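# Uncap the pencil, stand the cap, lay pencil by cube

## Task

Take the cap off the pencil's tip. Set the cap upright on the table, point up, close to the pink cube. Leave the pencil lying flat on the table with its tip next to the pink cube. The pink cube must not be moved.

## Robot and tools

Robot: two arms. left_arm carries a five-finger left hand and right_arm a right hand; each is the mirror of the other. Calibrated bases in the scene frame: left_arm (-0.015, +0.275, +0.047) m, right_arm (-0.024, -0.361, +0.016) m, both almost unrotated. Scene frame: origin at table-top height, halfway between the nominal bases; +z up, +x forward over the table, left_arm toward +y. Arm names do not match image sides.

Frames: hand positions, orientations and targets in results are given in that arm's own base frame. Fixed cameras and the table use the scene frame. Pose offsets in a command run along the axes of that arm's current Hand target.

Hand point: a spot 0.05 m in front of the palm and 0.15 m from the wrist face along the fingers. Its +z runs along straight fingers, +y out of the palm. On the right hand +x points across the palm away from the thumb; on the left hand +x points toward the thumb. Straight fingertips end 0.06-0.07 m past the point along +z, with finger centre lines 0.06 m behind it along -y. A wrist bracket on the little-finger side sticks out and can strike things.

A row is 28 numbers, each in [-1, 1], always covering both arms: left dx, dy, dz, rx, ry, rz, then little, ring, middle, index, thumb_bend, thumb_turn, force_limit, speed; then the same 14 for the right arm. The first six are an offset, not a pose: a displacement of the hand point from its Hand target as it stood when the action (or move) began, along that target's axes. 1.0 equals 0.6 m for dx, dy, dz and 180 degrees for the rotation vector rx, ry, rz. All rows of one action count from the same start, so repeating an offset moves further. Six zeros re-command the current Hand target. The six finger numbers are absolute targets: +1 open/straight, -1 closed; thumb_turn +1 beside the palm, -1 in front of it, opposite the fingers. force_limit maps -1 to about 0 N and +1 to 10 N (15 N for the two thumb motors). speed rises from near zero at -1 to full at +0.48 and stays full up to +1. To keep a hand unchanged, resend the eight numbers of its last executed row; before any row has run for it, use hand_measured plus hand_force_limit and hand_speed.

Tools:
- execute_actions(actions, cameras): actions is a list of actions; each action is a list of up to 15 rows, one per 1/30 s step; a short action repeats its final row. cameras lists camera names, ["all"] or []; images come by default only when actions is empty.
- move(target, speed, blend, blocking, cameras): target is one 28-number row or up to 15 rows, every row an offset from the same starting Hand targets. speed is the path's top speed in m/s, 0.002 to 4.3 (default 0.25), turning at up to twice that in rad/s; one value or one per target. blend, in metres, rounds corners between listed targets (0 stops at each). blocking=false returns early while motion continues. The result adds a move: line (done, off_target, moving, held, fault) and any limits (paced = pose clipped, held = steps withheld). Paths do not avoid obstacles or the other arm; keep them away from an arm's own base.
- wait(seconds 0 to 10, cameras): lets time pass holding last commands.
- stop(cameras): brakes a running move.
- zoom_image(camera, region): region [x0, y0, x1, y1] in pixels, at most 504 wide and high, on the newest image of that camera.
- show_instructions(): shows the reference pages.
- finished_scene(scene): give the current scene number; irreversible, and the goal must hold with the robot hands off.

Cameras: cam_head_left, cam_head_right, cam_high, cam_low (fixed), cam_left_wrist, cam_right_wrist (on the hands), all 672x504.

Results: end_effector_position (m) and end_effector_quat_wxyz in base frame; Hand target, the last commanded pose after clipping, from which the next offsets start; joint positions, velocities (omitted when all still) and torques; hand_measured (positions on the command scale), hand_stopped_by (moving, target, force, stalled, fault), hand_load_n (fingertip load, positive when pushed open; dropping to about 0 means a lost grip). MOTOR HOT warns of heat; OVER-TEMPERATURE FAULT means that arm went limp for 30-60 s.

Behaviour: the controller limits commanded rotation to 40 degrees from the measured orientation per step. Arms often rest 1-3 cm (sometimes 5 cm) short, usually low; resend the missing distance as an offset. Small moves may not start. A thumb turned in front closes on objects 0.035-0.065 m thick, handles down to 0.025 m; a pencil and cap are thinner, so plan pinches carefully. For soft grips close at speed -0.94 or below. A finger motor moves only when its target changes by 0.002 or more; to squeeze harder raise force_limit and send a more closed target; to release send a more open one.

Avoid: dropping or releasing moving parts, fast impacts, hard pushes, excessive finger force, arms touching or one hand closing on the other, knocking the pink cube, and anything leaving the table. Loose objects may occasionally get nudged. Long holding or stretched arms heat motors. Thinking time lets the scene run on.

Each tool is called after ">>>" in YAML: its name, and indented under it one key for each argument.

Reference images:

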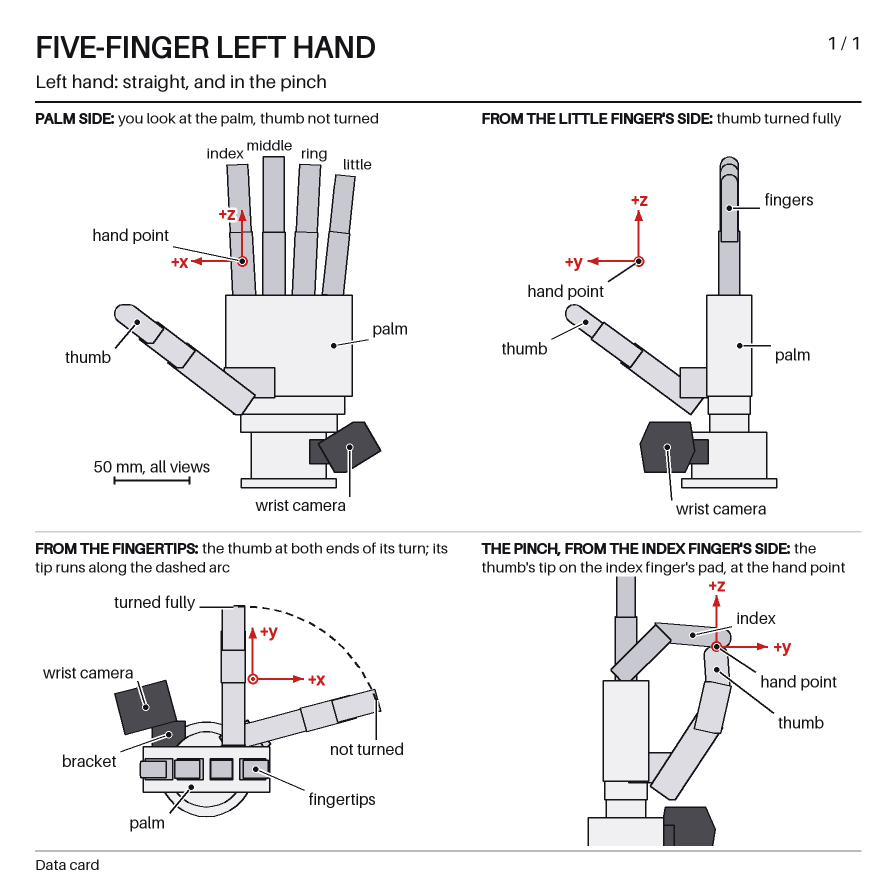

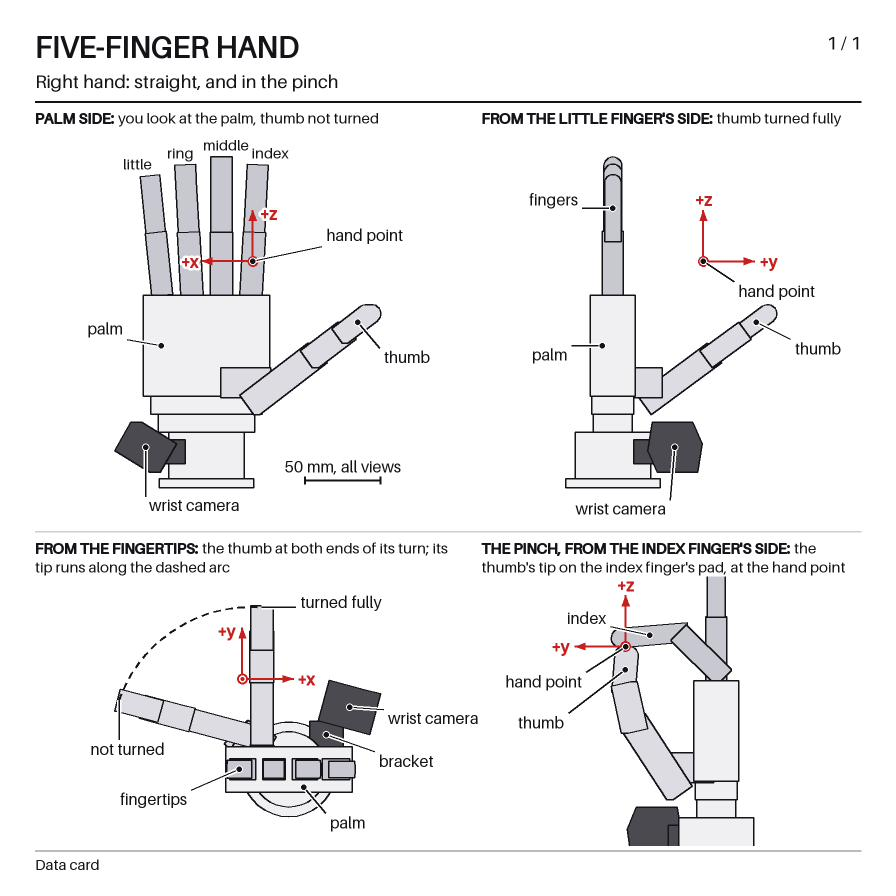

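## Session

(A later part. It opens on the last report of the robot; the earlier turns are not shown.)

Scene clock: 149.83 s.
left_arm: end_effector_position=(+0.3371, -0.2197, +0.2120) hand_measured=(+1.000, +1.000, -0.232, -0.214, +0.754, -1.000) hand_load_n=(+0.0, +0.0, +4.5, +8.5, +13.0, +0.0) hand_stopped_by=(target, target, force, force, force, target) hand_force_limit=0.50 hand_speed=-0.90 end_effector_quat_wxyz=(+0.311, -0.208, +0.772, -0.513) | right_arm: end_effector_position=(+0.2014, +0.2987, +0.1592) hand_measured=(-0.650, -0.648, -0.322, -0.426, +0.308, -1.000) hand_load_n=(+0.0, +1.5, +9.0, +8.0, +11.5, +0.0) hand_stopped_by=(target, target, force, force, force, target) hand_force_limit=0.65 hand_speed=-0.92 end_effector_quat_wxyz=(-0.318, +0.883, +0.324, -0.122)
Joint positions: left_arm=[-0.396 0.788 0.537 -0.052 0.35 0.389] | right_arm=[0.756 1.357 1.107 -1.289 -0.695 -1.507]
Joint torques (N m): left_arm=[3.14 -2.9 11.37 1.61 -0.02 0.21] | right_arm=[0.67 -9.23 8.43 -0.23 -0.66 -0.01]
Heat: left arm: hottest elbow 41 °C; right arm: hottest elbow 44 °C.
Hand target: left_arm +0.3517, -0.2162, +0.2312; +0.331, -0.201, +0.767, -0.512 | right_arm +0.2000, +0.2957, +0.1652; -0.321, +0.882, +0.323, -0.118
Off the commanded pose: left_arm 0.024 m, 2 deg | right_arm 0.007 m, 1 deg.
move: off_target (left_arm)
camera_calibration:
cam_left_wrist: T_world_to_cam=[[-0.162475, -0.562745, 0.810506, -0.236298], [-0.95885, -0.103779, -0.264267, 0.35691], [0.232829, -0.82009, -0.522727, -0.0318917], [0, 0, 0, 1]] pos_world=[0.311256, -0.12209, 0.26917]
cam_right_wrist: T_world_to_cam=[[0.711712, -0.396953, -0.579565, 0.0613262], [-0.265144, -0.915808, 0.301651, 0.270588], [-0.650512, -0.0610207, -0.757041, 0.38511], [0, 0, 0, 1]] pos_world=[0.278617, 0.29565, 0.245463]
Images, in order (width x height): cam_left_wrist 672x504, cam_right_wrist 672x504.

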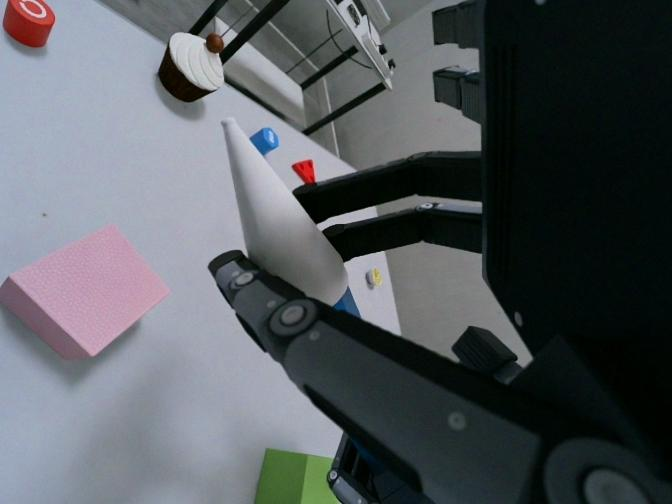

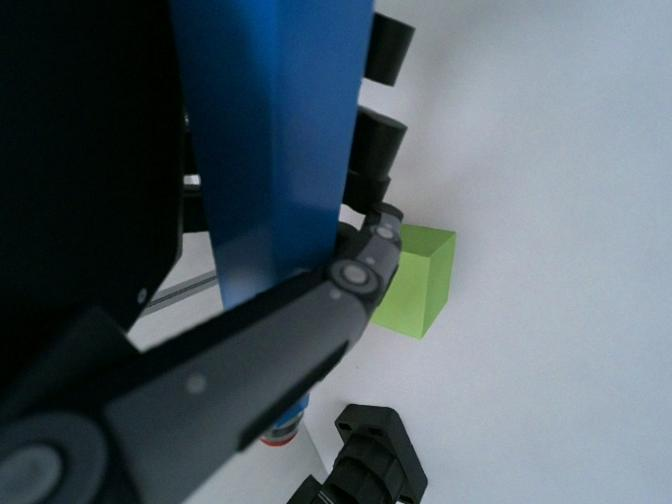

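>>> wait:
  seconds: 0.1
  cameras: ["cam_head_left","cam_low"]

>>> zoom_image:
  camera: "cam_head_left"
  region: [150, 160, 370, 390]

Scene clock: 151.53 s.
left_arm: end_effector_position=(+0.3371, -0.2197, +0.2120) hand_measured=(+1.000, +1.000, -0.232, -0.214, +0.754, -1.000) hand_load_n=(+0.0, +0.0, +4.5, +8.5, +13.0, +0.5) hand_stopped_by=(target, target, force, force, force, target) hand_force_limit=0.50 hand_speed=-0.90 end_effector_quat_wxyz=(+0.311, -0.208, +0.772, -0.513) | right_arm: end_effector_position=(+0.2014, +0.2987, +0.1592) hand_measured=(-0.650, -0.648, -0.322, -0.426, +0.308, -1.000) hand_load_n=(+0.0, +1.5, +9.5, +8.0, +11.5, +0.0) hand_stopped_by=(target, target, force, force, force, target) hand_force_limit=0.65 hand_speed=-0.92 end_effector_quat_wxyz=(-0.318, +0.883, +0.324, -0.122)
Joint positions: left_arm=[-0.396 0.788 0.537 -0.052 0.35 0.389] | right_arm=[0.756 1.357 1.107 -1.289 -0.695 -1.507]
Joint torques (N m): left_arm=[3.08 -2.9 11.36 1.63 -0.06 0.2] | right_arm=[0.5 -8.82 8.34 -0.18 -0.67 0.02]
Heat: left arm: hottest elbow 41 °C; right arm: hottest elbow 44 °C.
Hand target: left_arm +0.3517, -0.2161, +0.2312; +0.331, -0.201, +0.767, -0.512 | right_arm +0.2000, +0.2957, +0.1652; -0.321, +0.882, +0.323, -0.118
Off the commanded pose: left_arm 0.024 m, 2 deg | right_arm 0.007 m, 1 deg.
wait: 0.10 s; at rest from the start
Images, in order (width x height): cam_head_left 672x504, cam_low 672x504.

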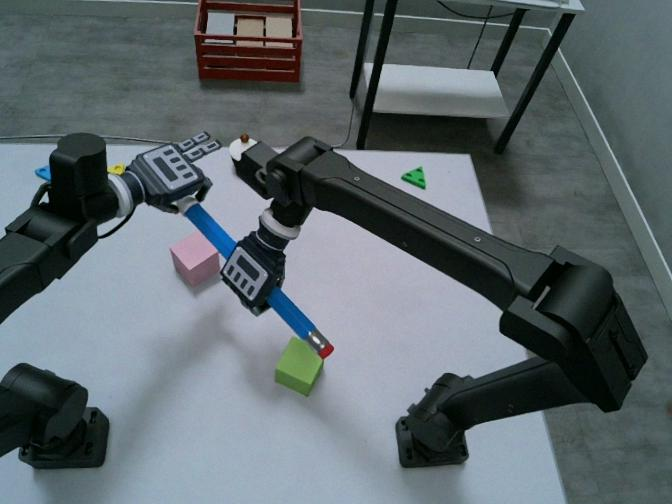

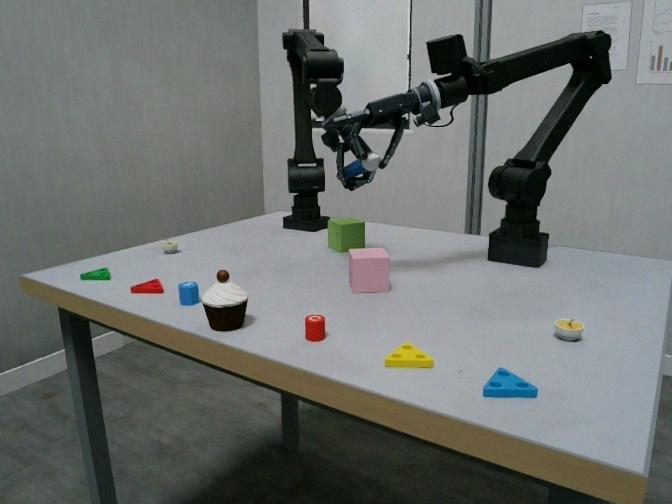

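Scaled by 2.191 from the camera's 672x504 image, which has a finer 960x720 frame.

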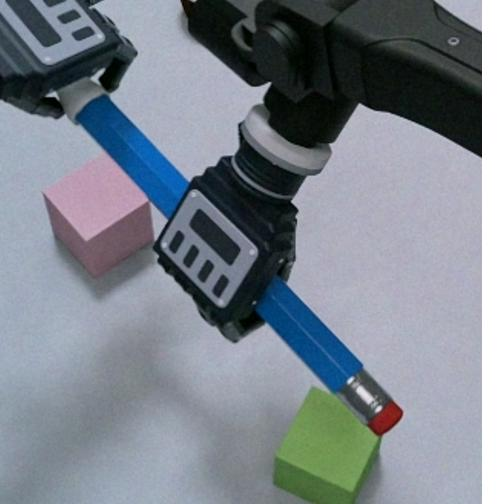

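>>> move:
  target: [0.0235,0.014,-0.0048,0,0,0, 1,1,-0.7,-0.7,0.0,-1,0.5,-0.9, 0,0,0,0,0,0, 1,1,1,1,1,-1,0.0,-0.4]
  speed: 0.12
  cameras: ["cam_left_wrist","cam_right_wrist","cam_head_left"]

Scene clock: 162.53 s.
left_arm: end_effector_position=(+0.3402, -0.2168, +0.2116) hand_measured=(+1.000, +1.000, -0.232, -0.214, +0.754, -1.000) hand_load_n=(+0.0, +0.0, +2.5, +4.5, +7.5, +0.5) hand_stopped_by=(target, target, force, force, force, target) hand_force_limit=0.50 hand_speed=-0.90 end_effector_quat_wxyz=(+0.322, -0.213, +0.772, -0.505) | right_arm: end_effector_position=(+0.2012, +0.2985, +0.1613) hand_measured=(+1.000, +1.000, +1.000, +1.000, +1.000, -1.000) hand_load_n=(+0.0, +0.0, +0.0, +0.0, +0.0, +0.5) hand_stopped_by=(target, target, target, target, target, target) hand_force_limit=0.00 hand_speed=-0.40 end_effector_quat_wxyz=(-0.319, +0.882, +0.325, -0.119)
Joint positions: left_arm=[-0.402 0.787 0.537 -0.052 0.319 0.395] | right_arm=[0.756 1.35 1.107 -1.29 -0.695 -1.507]
Joint velocities: left_arm=[within noise] | right_arm=[-0.044 -0.015 0.007 0.007 -0.051 -0.022]
Joint torques (N m): left_arm=[1.03 -4.48 8.46 2.43 -0.05 0.02] | right_arm=[0.38 -8.23 8.5 -0.23 -0.71 0.02]
Heat: left arm: hottest elbow 43 °C; right arm: hottest elbow 44 °C.
Hand target: left_arm +0.3400, -0.2201, +0.2200; +0.331, -0.201, +0.767, -0.512 | right_arm +0.1999, +0.2957, +0.1651; -0.321, +0.882, +0.323, -0.118
Off the commanded pose: left_arm 0.009 m, 2 deg | right_arm 0.005 m, 0 deg.
move: done
camera_calibration:
cam_left_wrist: T_world_to_cam=[[-0.156932, -0.576883, 0.80161, -0.236878], [-0.953972, -0.121486, -0.274189, 0.35666], [0.255559, -0.807742, -0.531265, -0.0336796], [0, 0, 0, 1]] pos_world=[0.311677, -0.120526, 0.269783]
cam_right_wrist: T_world_to_cam=[[0.714238, -0.394569, -0.578082, 0.0611933], [-0.266517, -0.917046, 0.296639, 0.271116], [-0.647173, -0.0578018, -0.760149, 0.385475], [0, 0, 0, 1]] pos_world=[0.278019, 0.295052, 0.247969]
Images, in order (width x height): cam_head_left 672x504, cam_left_wrist 672x504, cam_right_wrist 672x504.

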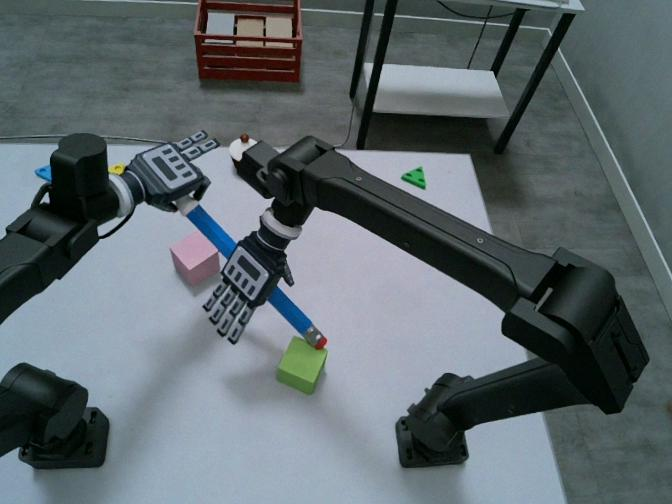

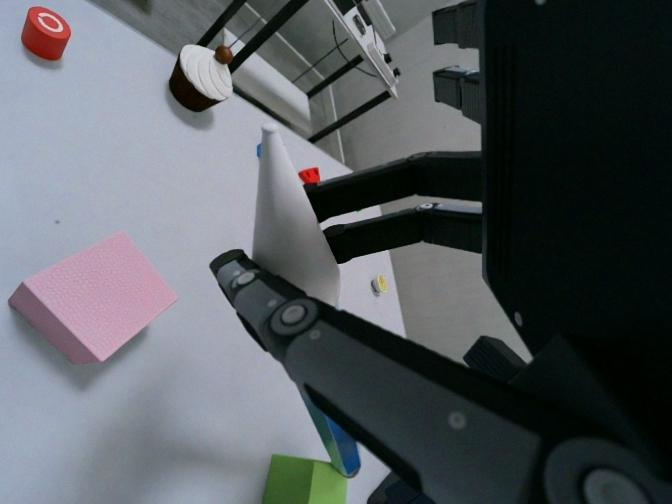

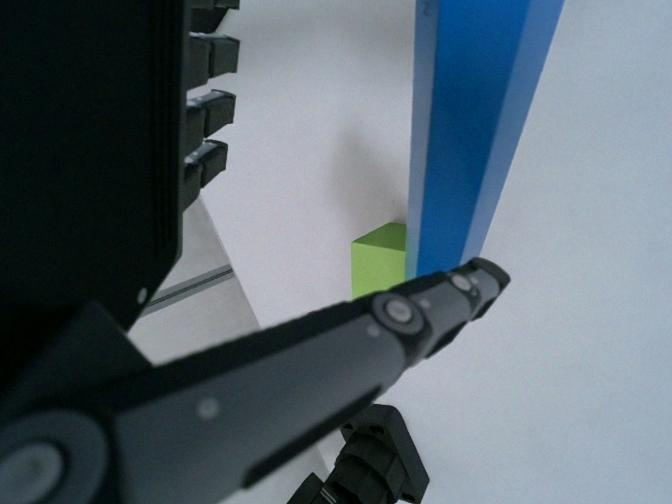

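>>> wait:
  seconds: 0.1
  cameras: ["cam_head_left","cam_high","cam_low","cam_right_wrist"]

>>> zoom_image:
  camera: "cam_head_left"
  region: [150, 160, 370, 390]

>>> zoom_image:
  camera: "cam_low"
  region: [300, 100, 450, 220]

>>> zoom_image:
  camera: "cam_high"
  region: [440, 180, 600, 340]

Scene clock: 165.27 s.
left_arm: end_effector_position=(+0.3402, -0.2168, +0.2116) hand_measured=(+1.000, +1.000, -0.232, -0.214, +0.754, -1.000) hand_load_n=(+0.0, +0.0, +2.5, +4.5, +7.5, +1.0) hand_stopped_by=(target, target, force, force, force, target) hand_force_limit=0.50 hand_speed=-0.90 end_effector_quat_wxyz=(+0.322, -0.213, +0.772, -0.505) | right_arm: end_effector_position=(+0.2012, +0.2985, +0.1613) hand_measured=(+1.000, +1.000, +1.000, +1.000, +1.000, -1.000) hand_load_n=(+0.0, +0.0, +0.0, -0.5, +0.0, +0.0) hand_stopped_by=(target, target, target, target, target, target) hand_force_limit=0.00 hand_speed=-0.40 end_effector_quat_wxyz=(-0.319, +0.882, +0.325, -0.119)
Joint positions: left_arm=[-0.402 0.787 0.537 -0.052 0.319 0.395] | right_arm=[0.756 1.35 1.107 -1.29 -0.695 -1.507]
Joint torques (N m): left_arm=[1.08 -4.48 8.46 2.43 -0.05 0.02] | right_arm=[0.09 -8.06 8.34 -0.06 -0.72 0]
Heat: left arm: hottest elbow 43 °C; right arm: hottest elbow 44 °C.
Hand target: left_arm +0.3400, -0.2201, +0.2200; +0.331, -0.201, +0.767, -0.512 | right_arm +0.1999, +0.2957, +0.1651; -0.321, +0.882, +0.323, -0.118
Off the commanded pose: left_arm 0.009 m, 2 deg | right_arm 0.005 m, 0 deg.
wait: 0.10 s; at rest from the start
camera_calibration:
cam_right_wrist: T_world_to_cam=[[0.714238, -0.394569, -0.578082, 0.0611933], [-0.266517, -0.917046, 0.296639, 0.271116], [-0.647173, -0.0578018, -0.760149, 0.385475], [0, 0, 0, 1]] pos_world=[0.278019, 0.295052, 0.247969]
Images, in order (width x height): cam_head_left 672x504, cam_high 672x504, cam_low 672x504, cam_right_wrist 672x504.

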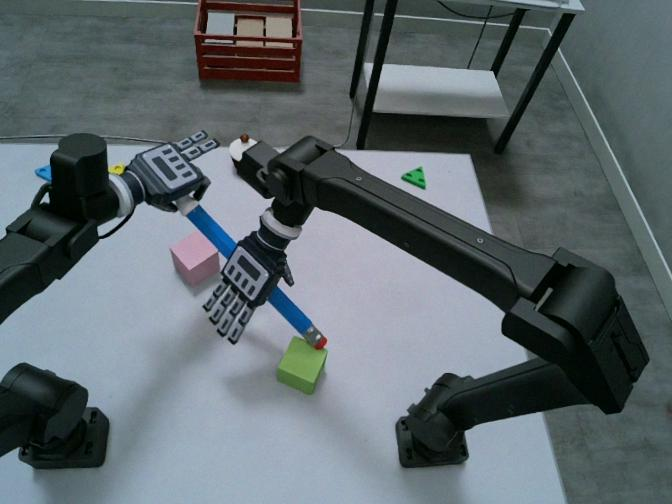

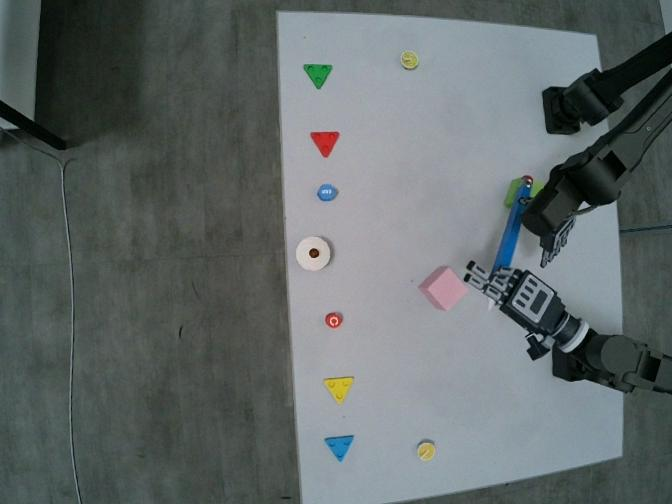

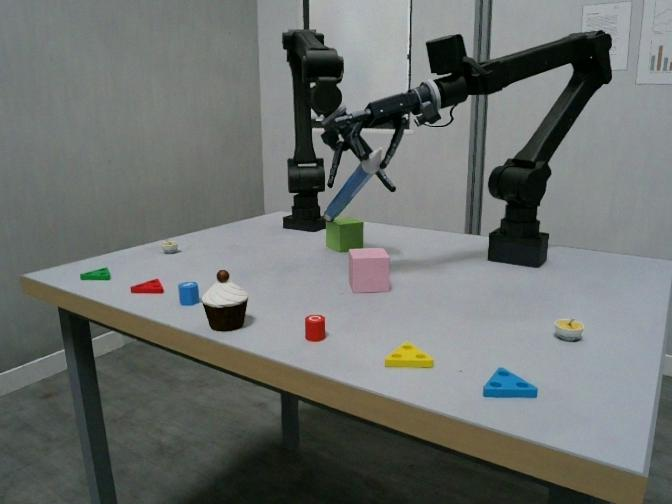

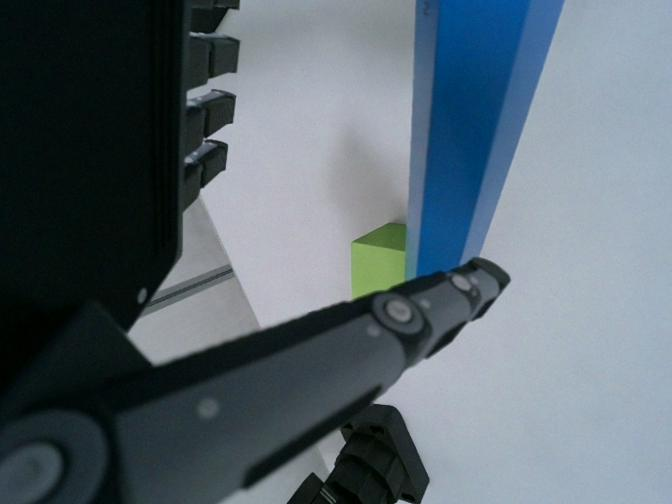

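Scaled by 2.191 from the camera's 672x504 image, which has a finer 960x720 frame.

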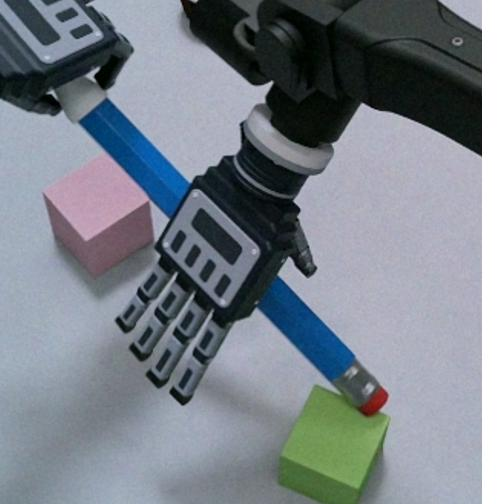

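Scaled by 3.360 from the camera's 672x504 image, which has a finer 960x720 frame.

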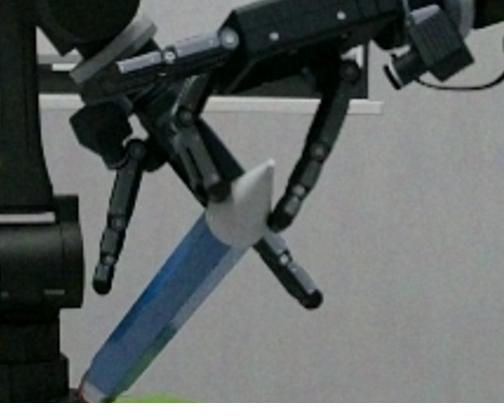

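Scaled by 3.150 from the camera's 672x504 image, which has a finer 960x720 frame.

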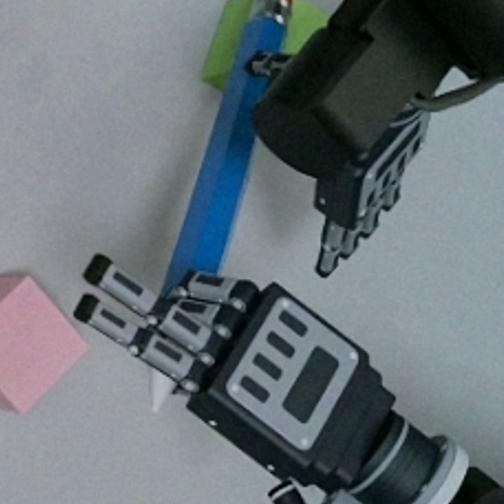

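>>> move:
  target:
    - [0,0,0,0,0,0, 1,1,-0.7,-0.7,0.0,-1,0.5,-0.9, 0,-0.1072,-0.1277,0,0,0, 1,1,1,1,1,-1,0.0,-0.4]
    - [0,0,0,0,0,0, 1,1,-0.7,-0.7,0.0,-1,0.5,-0.9, -0.054,-0.0065,-0.086,0.0202,0.0874,-0.1675, 1,1,1,1,1,-1,0.0,-0.4]
  speed: 0.15
  blend: 0.01
  cameras: ["cam_left_wrist","cam_right_wrist","cam_head_left","cam_low"]

Scene clock: 180.00 s.
left_arm: end_effector_position=(+0.3402, -0.2168, +0.2116) hand_measured=(+1.000, +1.000, -0.232, -0.214, +0.754, -1.000) hand_load_n=(+0.0, +0.0, +2.0, +4.5, +7.5, +1.0) hand_stopped_by=(target, target, force, force, force, target) hand_force_limit=0.50 hand_speed=-0.90 end_effector_quat_wxyz=(+0.322, -0.213, +0.772, -0.505) | right_arm: end_effector_position=(+0.1922, +0.2541, +0.2079) hand_measured=(+1.000, +1.000, +1.000, +1.000, +1.000, -1.000) hand_load_n=(+0.0, +0.0, +0.0, +0.0, +0.0, +0.5) hand_stopped_by=(target, target, target, target, target, target) hand_force_limit=0.00 hand_speed=-0.40 end_effector_quat_wxyz=(-0.408, +0.767, +0.491, +0.071)
Joint positions: left_arm=[-0.402 0.787 0.537 -0.052 0.319 0.395] | right_arm=[0.615 0.973 0.907 -1.262 -0.826 -1.988]
Joint torques (N m): left_arm=[1.14 -4.48 8.44 2.43 -0.05 0.02] | right_arm=[-0.09 -3.96 8.42 0.96 -0.83 -0.06]
Heat: left arm: hottest elbow 42 °C; right arm: hottest elbow 43 °C.
Hand target: left_arm +0.3400, -0.2201, +0.2200; +0.331, -0.201, +0.767, -0.512 | right_arm +0.1947, +0.2518, +0.2071; -0.408, +0.766, +0.491, +0.080
Off the commanded pose: left_arm 0.009 m, 2 deg | right_arm 0.003 m, 1 deg.
move: done
camera_calibration:
cam_left_wrist: T_world_to_cam=[[-0.156932, -0.576883, 0.80161, -0.236878], [-0.953972, -0.121486, -0.274189, 0.35666], [0.255559, -0.807742, -0.531265, -0.0336796], [0, 0, 0, 1]] pos_world=[0.311677, -0.120526, 0.269783]
cam_right_wrist: T_world_to_cam=[[0.935377, -0.00922086, -0.353533, -0.110071], [-0.0686785, -0.985365, -0.156009, 0.287562], [-0.346921, 0.170207, -0.922321, 0.3305], [0, 0, 0, 1]] pos_world=[0.237364, 0.226085, 0.310776]
Images, in order (width x height): cam_head_left 672x504, cam_low 672x504, cam_left_wrist 672x504, cam_right_wrist 672x504.

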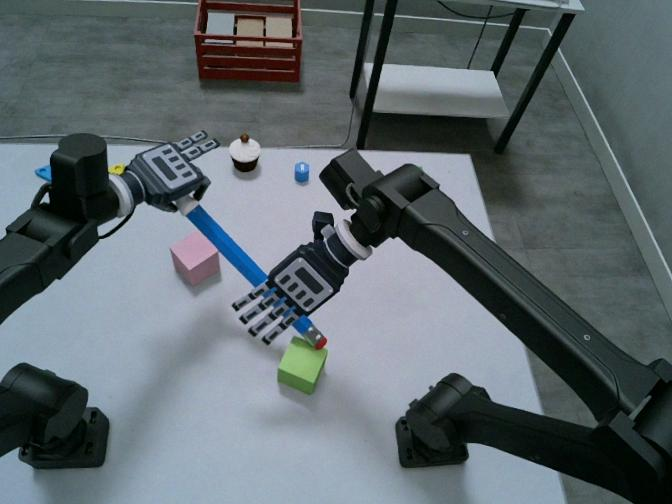

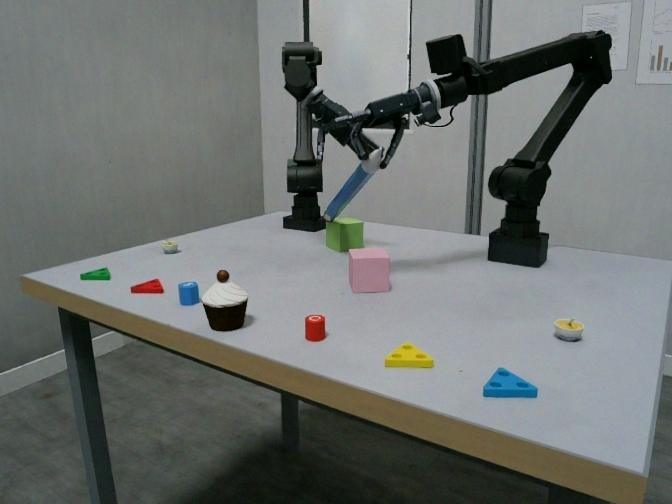

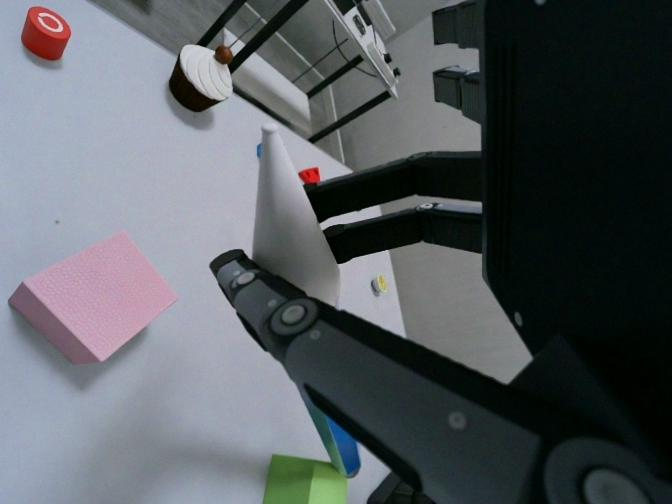

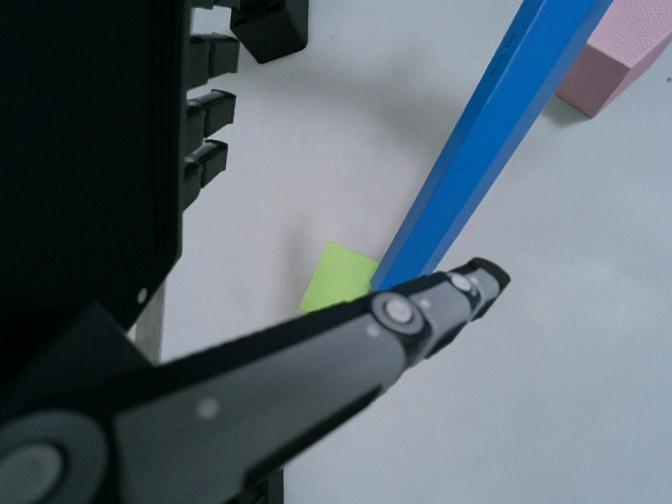

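>>> move:
  target: [0,0,0,0,0,0, 1,1,-0.7,-0.7,0.0,-1,0.5,-0.9, -0.001,0.062,0.0726,0,0,0, 1,1,1,1,1,-1,0.0,-0.4]
  speed: 0.12
  cameras: ["cam_right_wrist","cam_low"]

>>> zoom_image:
  camera: "cam_low"
  region: [300, 100, 450, 220]

Scene clock: 186.40 s.
left_arm: end_effector_position=(+0.3402, -0.2168, +0.2116) hand_measured=(+1.000, +1.000, -0.232, -0.214, +0.754, -1.000) hand_load_n=(+0.0, +0.0, +2.0, +4.5, +7.5, +0.5) hand_stopped_by=(target, target, force, force, force, target) hand_force_limit=0.50 hand_speed=-0.90 end_effector_quat_wxyz=(+0.322, -0.213, +0.772, -0.505) | right_arm: end_effector_position=(+0.2154, +0.2727, +0.1651) hand_measured=(+1.000, +1.000, +1.000, +1.000, +1.000, -1.000) hand_load_n=(+0.0, +0.0, +0.0, +0.0, +0.0, +0.0) hand_stopped_by=(target, target, target, target, target, target) hand_force_limit=0.00 hand_speed=-0.40 end_effector_quat_wxyz=(-0.409, +0.764, +0.490, +0.088)
Joint positions: left_arm=[-0.402 0.787 0.537 -0.052 0.319 0.395] | right_arm=[0.621 1.05 0.834 -1.061 -0.825 -1.961]
Joint torques (N m): left_arm=[1.08 -4.48 8.46 2.41 -0.05 0.02] | right_arm=[1.96 -3.37 8.59 1.17 -0.57 0.04]
Heat: left arm: hottest elbow 42 °C; right arm: hottest elbow 42 °C.
Hand target: left_arm +0.3400, -0.2201, +0.2200; +0.331, -0.201, +0.767, -0.512 | right_arm +0.2126, +0.2751, +0.1580; -0.408, +0.766, +0.491, +0.080
Off the commanded pose: left_arm 0.009 m, 2 deg | right_arm 0.008 m, 1 deg.
move: done
camera_calibration:
cam_right_wrist: T_world_to_cam=[[0.943291, -0.0132371, -0.331704, -0.151005], [-0.0765832, -0.98093, -0.17864, 0.305049], [-0.323014, 0.193912, -0.926315, 0.285014], [0, 0, 0, 1]] pos_world=[0.257866, 0.241965, 0.268418]
Images, in order (width x height): cam_low 672x504, cam_right_wrist 672x504.

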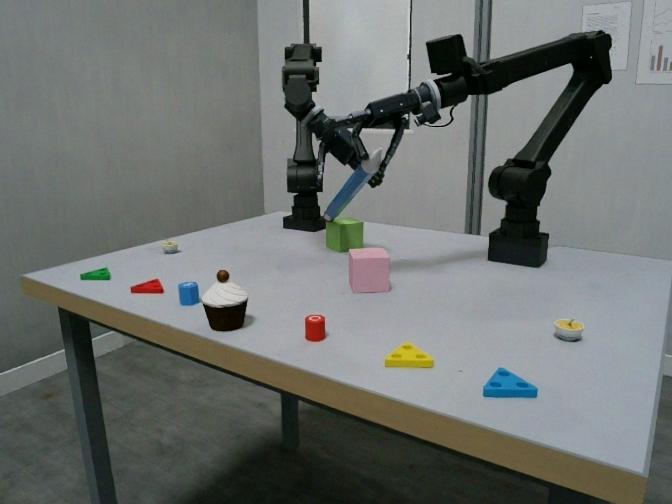

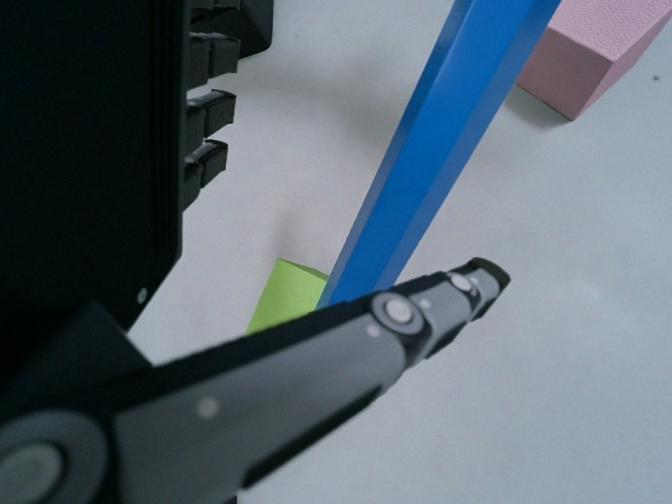

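Scaled by 3.360 from the camera's 672x504 image, which has a finer 960x720 frame.

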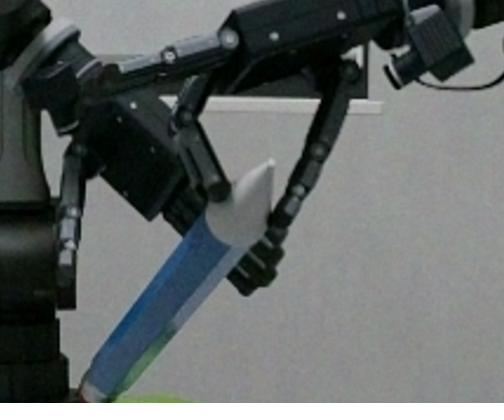

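>>> move:
  target: [0,0,0,0,0,0, 1,1,-0.7,-0.7,0.0,-1,0.5,-0.9, 0,0.035,0.039,0,0,0, 1,1,1,1,1,-1,0.0,-0.4]
  speed: 0.1
  cameras: ["cam_right_wrist"]

Scene clock: 192.73 s.
left_arm: end_effector_position=(+0.3402, -0.2168, +0.2116) hand_measured=(+1.000, +1.000, -0.232, -0.214, +0.754, -1.000) hand_load_n=(+0.0, +0.0, +2.0, +4.5, +7.5, +0.5) hand_stopped_by=(target, target, force, force, force, target) hand_force_limit=0.50 hand_speed=-0.90 end_effector_quat_wxyz=(+0.322, -0.213, +0.772, -0.505) | right_arm: end_effector_position=(+0.2270, +0.2856, +0.1397) hand_measured=(+1.000, +1.000, +1.000, +1.000, +1.000, -1.000) hand_load_n=(-0.5, +0.0, +0.0, +0.0, +0.0, +0.0) hand_stopped_by=(target, target, target, target, target, target) hand_force_limit=0.00 hand_speed=-0.40 end_effector_quat_wxyz=(-0.410, +0.764, +0.491, +0.089)
Joint positions: left_arm=[-0.402 0.787 0.537 -0.052 0.319 0.395] | right_arm=[0.633 1.116 0.809 -0.954 -0.821 -1.943]
Joint torques (N m): left_arm=[1.08 -4.48 8.46 2.43 -0.05 0.02] | right_arm=[1.85 -3.66 8.36 1.16 -0.52 0.05]
Heat: left arm: hottest elbow 42 °C; right arm: hottest elbow 41 °C.
Hand target: left_arm +0.3400, -0.2201, +0.2200; +0.331, -0.201, +0.767, -0.512 | right_arm +0.2233, +0.2878, +0.1314; -0.408, +0.766, +0.491, +0.080
Off the commanded pose: left_arm 0.009 m, 2 deg | right_arm 0.010 m, 1 deg.
move: done
camera_calibration:
cam_right_wrist: T_world_to_cam=[[0.944168, -0.0128303, -0.329214, -0.170736], [-0.0763255, -0.980576, -0.180682, 0.314281], [-0.320501, 0.195722, -0.926808, 0.261701], [0, 0, 0, 1]] pos_world=[0.269066, 0.254765, 0.243123]
Images, in order (width x height): cam_right_wrist 672x504.

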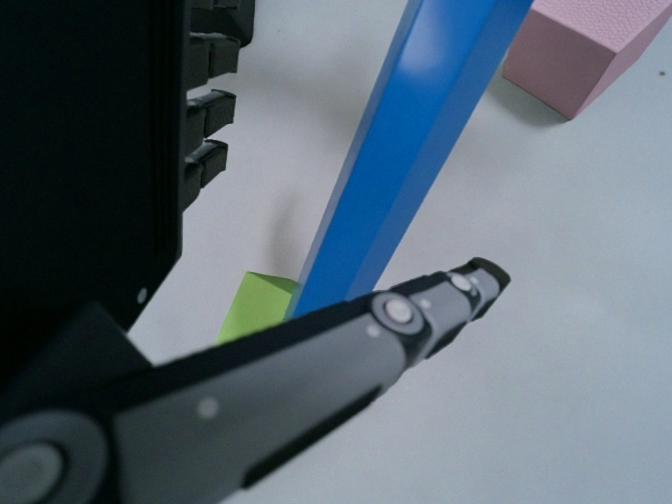

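>>> move:
  target: [0,0,0,0,0,0, 1,1,-0.7,-0.7,0.0,-1,0.5,-0.9, 0,0,0,0,0,0, -0.1,-0.1,-0.1,-0.1,0.75,-1,-0.65,-0.65]
  speed: 0.1
  cameras: ["cam_right_wrist"]

Scene clock: 196.00 s.
left_arm: end_effector_position=(+0.3402, -0.2168, +0.2116) hand_measured=(+1.000, +1.000, -0.232, -0.214, +0.754, -1.000) hand_load_n=(+0.0, -0.5, +2.0, +5.0, +7.5, +1.5) hand_stopped_by=(target, target, force, force, force, target) hand_force_limit=0.50 hand_speed=-0.90 end_effector_quat_wxyz=(+0.322, -0.213, +0.772, -0.505) | right_arm: end_effector_position=(+0.2262, +0.2861, +0.1397) hand_measured=(-0.100, -0.100, +0.036, -0.100, +0.750, -1.000) hand_load_n=(+0.0, +0.0, +0.0, +0.0, +0.0, +0.0) hand_stopped_by=(target, target, force, target, target, target) hand_force_limit=-0.65 hand_speed=-0.65 end_effector_quat_wxyz=(-0.410, +0.764, +0.491, +0.088)
Joint positions: left_arm=[-0.402 0.787 0.537 -0.052 0.318 0.395] | right_arm=[0.636 1.116 0.809 -0.954 -0.821 -1.942]
Joint torques (N m): left_arm=[1.14 -4.48 8.44 2.43 -0.02 0.02] | right_arm=[1.9 -3.49 8.24 1.28 -0.57 0.01]
Heat: left arm: hottest elbow 42 °C; right arm: hottest elbow 41 °C.
Hand target: left_arm +0.3400, -0.2202, +0.2200; +0.331, -0.201, +0.767, -0.512 | right_arm +0.2233, +0.2877, +0.1314; -0.408, +0.766, +0.491, +0.080
Off the commanded pose: left_arm 0.009 m, 2 deg | right_arm 0.009 m, 1 deg.
move: done
camera_calibration:
cam_right_wrist: T_world_to_cam=[[0.943916, -0.011542, -0.329984, -0.170269], [-0.0748873, -0.980829, -0.179908, 0.314298], [-0.321581, 0.194529, -0.926684, 0.261861], [0, 0, 0, 1]] pos_world=[0.268466, 0.255367, 0.243021]
Images, in order (width x height): cam_right_wrist 672x504.

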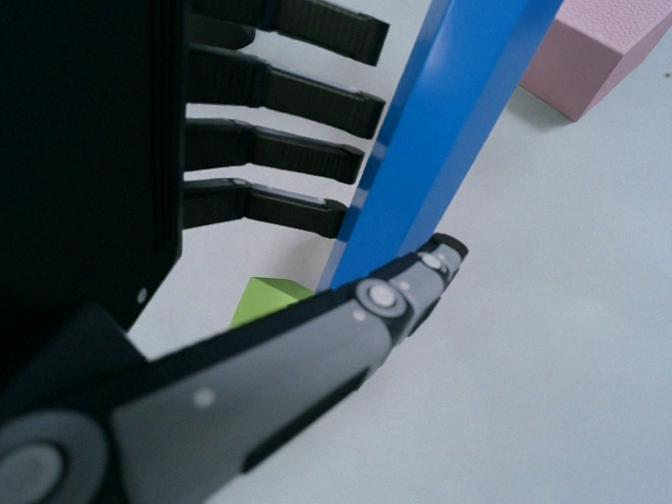

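>>> move:
  target: [0,0,0,0,0,0, 1,1,-0.7,-0.7,0.0,-1,0.5,-0.9, 0,0,0,0,0,0, -0.1,-0.1,-0.1,-0.15,0.3,-1,-0.6,-0.8]
  speed: 0.1
  cameras: ["cam_right_wrist","cam_left_wrist"]

Scene clock: 197.83 s.
left_arm: end_effector_position=(+0.3402, -0.2168, +0.2116) hand_measured=(+1.000, +1.000, -0.232, -0.214, +0.754, -1.000) hand_load_n=(+0.0, +0.0, +1.0, +4.5, +8.5, +1.0) hand_stopped_by=(target, target, force, force, force, target) hand_force_limit=0.50 hand_speed=-0.90 end_effector_quat_wxyz=(+0.322, -0.213, +0.772, -0.505) | right_arm: end_effector_position=(+0.2260, +0.2862, +0.1397) hand_measured=(-0.100, -0.100, +0.036, -0.150, +0.620, -1.000) hand_load_n=(+0.0, +0.0, +0.0, +2.0, +3.5, +0.0) hand_stopped_by=(target, target, force, target, force, target) hand_force_limit=-0.60 hand_speed=-0.80 end_effector_quat_wxyz=(-0.410, +0.764, +0.491, +0.088)
Joint positions: left_arm=[-0.402 0.787 0.537 -0.052 0.318 0.395] | right_arm=[0.636 1.116 0.809 -0.954 -0.821 -1.941]
Joint torques (N m): left_arm=[1.14 -4.48 8.46 2.44 -0.01 0.02] | right_arm=[1.55 -3.55 8.32 1.07 -0.55 0]
Heat: left arm: hottest elbow 42 °C; right arm: hottest elbow 41 °C.
Hand target: left_arm +0.3399, -0.2202, +0.2200; +0.331, -0.201, +0.767, -0.512 | right_arm +0.2233, +0.2878, +0.1314; -0.408, +0.765, +0.491, +0.080
Off the commanded pose: left_arm 0.009 m, 2 deg | right_arm 0.009 m, 1 deg.
move: done
camera_calibration:
cam_left_wrist: T_world_to_cam=[[-0.156832, -0.577141, 0.801444, -0.236953], [-0.953909, -0.121704, -0.27431, 0.356636], [0.255854, -0.807525, -0.531453, -0.0337744], [0, 0, 0, 1]] pos_world=[0.311677, -0.120625, 0.269784]
cam_right_wrist: T_world_to_cam=[[0.943636, -0.0119849, -0.330767, -0.169828], [-0.0753791, -0.980865, -0.179507, 0.314413], [-0.322287, 0.194322, -0.926483, 0.261909], [0, 0, 0, 1]] pos_world=[0.268366, 0.255467, 0.24292]
Images, in order (width x height): cam_left_wrist 672x504, cam_right_wrist 672x504.

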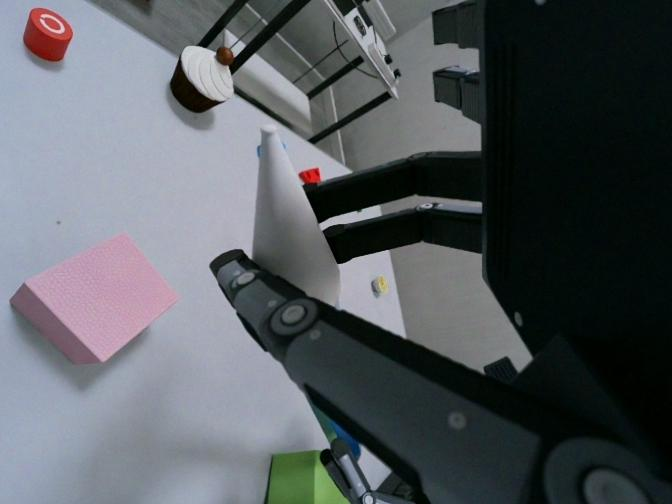

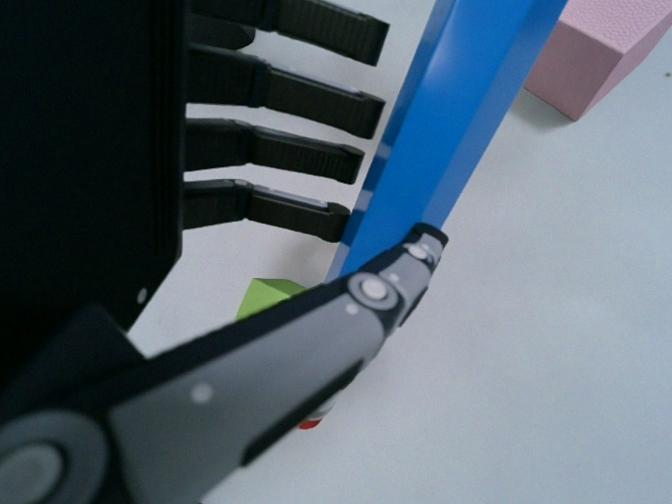

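>>> move:
  target: [0,0,0,0,0,0, 1,1,-0.7,-0.7,0.0,-1,0.5,-0.9, 0,0,0,0,0,0, -0.4,-0.4,-0.3,-0.35,0.2,-1,-0.3,-0.85]
  speed: 0.1

>>> move:
  target: [0,0,0,0,0,0, 1,1,-0.7,-0.7,0.0,-1,0.5,-0.9, 0,0,0,0,0,0, -0.45,-0.5,-0.5,-0.5,0.0,-1,0.3,-0.88]
  speed: 0.1
  cameras: ["cam_right_wrist","cam_left_wrist"]

Scene clock: 200.03 s.
left_arm: end_effector_position=(+0.3402, -0.2168, +0.2116) hand_measured=(+1.000, +1.000, -0.232, -0.214, +0.754, -1.000) hand_load_n=(+0.0, +0.0, +1.5, +5.5, +7.0, +0.5) hand_stopped_by=(target, target, force, force, force, target) hand_force_limit=0.50 hand_speed=-0.90 end_effector_quat_wxyz=(+0.322, -0.213, +0.772, -0.505) | right_arm: end_effector_position=(+0.2263, +0.2863, +0.1397) hand_measured=(-0.400, -0.400, -0.100, -0.350, +0.610, -1.000) hand_load_n=(+0.0, +0.0, +5.0, +1.5, +9.0, +0.0) hand_stopped_by=(target, target, force, target, force, target) hand_force_limit=-0.30 hand_speed=-0.85 end_effector_quat_wxyz=(-0.409, +0.764, +0.491, +0.089)
Joint positions: left_arm=[-0.402 0.787 0.537 -0.052 0.318 0.395] | right_arm=[0.636 1.116 0.809 -0.952 -0.82 -1.94]
Joint torques (N m): left_arm=[1.08 -4.48 8.47 2.41 -0.01 0.02] | right_arm=[1.44 -3.9 8.28 0.98 -0.61 0.01]
Heat: left arm: hottest elbow 42 °C; right arm: hottest elbow 41 °C.
Hand target: left_arm +0.3399, -0.2202, +0.2200; +0.331, -0.201, +0.767, -0.512 | right_arm +0.2233, +0.2878, +0.1314; -0.408, +0.765, +0.491, +0.080
Off the commanded pose: left_arm 0.009 m, 2 deg | right_arm 0.009 m, 1 deg.
move: done

Scene clock: 200.77 s.
left_arm: end_effector_position=(+0.3402, -0.2168, +0.2116) hand_measured=(+1.000, +1.000, -0.232, -0.214, +0.754, -1.000) hand_load_n=(+0.0, +0.0, +2.0, +5.5, +7.0, +0.5) hand_stopped_by=(target, target, force, force, force, target) hand_force_limit=0.50 hand_speed=-0.90 end_effector_quat_wxyz=(+0.322, -0.213, +0.772, -0.505) | right_arm: end_effector_position=(+0.2263, +0.2863, +0.1397) hand_measured=(-0.450, -0.500, -0.108, -0.500, +0.610, -1.000) hand_load_n=(+0.0, +0.0, +8.0, +0.0, +9.0, +1.0) hand_stopped_by=(target, target, force, target, force, target) hand_force_limit=0.30 hand_speed=-0.88 end_effector_quat_wxyz=(-0.409, +0.764, +0.491, +0.089)
Joint positions: left_arm=[-0.402 0.787 0.537 -0.052 0.318 0.395] | right_arm=[0.636 1.116 0.809 -0.952 -0.82 -1.94]
Joint torques (N m): left_arm=[1.14 -4.54 8.44 2.43 -0.01 0.02] | right_arm=[2.02 -3.72 8.28 1.13 -0.58 0.01]
Heat: left arm: hottest elbow 42 °C; right arm: hottest elbow 41 °C.
Hand target: left_arm +0.3399, -0.2202, +0.2200; +0.331, -0.201, +0.767, -0.512 | right_arm +0.2233, +0.2878, +0.1314; -0.408, +0.765, +0.491, +0.080
Off the commanded pose: left_arm 0.009 m, 2 deg | right_arm 0.009 m, 1 deg.
move: done
camera_calibration:
cam_left_wrist: T_world_to_cam=[[-0.156832, -0.577141, 0.801444, -0.236953], [-0.953909, -0.121704, -0.27431, 0.356636], [0.255854, -0.807525, -0.531453, -0.0337744], [0, 0, 0, 1]] pos_world=[0.311677, -0.120625, 0.269784]
cam_right_wrist: T_world_to_cam=[[0.943901, -0.0128985, -0.329976, -0.170014], [-0.0762081, -0.980773, -0.179657, 0.314681], [-0.321314, 0.194725, -0.926736, 0.261765], [0, 0, 0, 1]] pos_world=[0.268566, 0.255465, 0.243021]
Images, in order (width x height): cam_left_wrist 672x504, cam_right_wrist 672x504.

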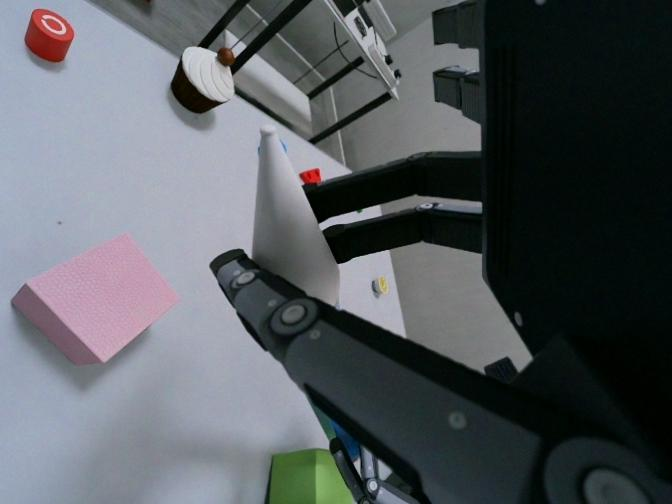

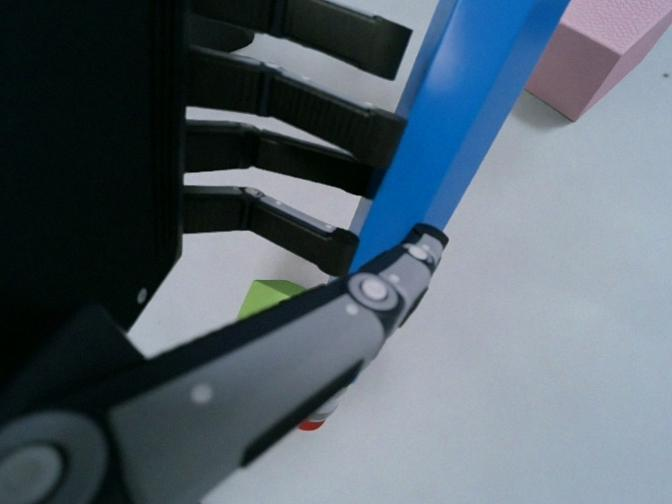

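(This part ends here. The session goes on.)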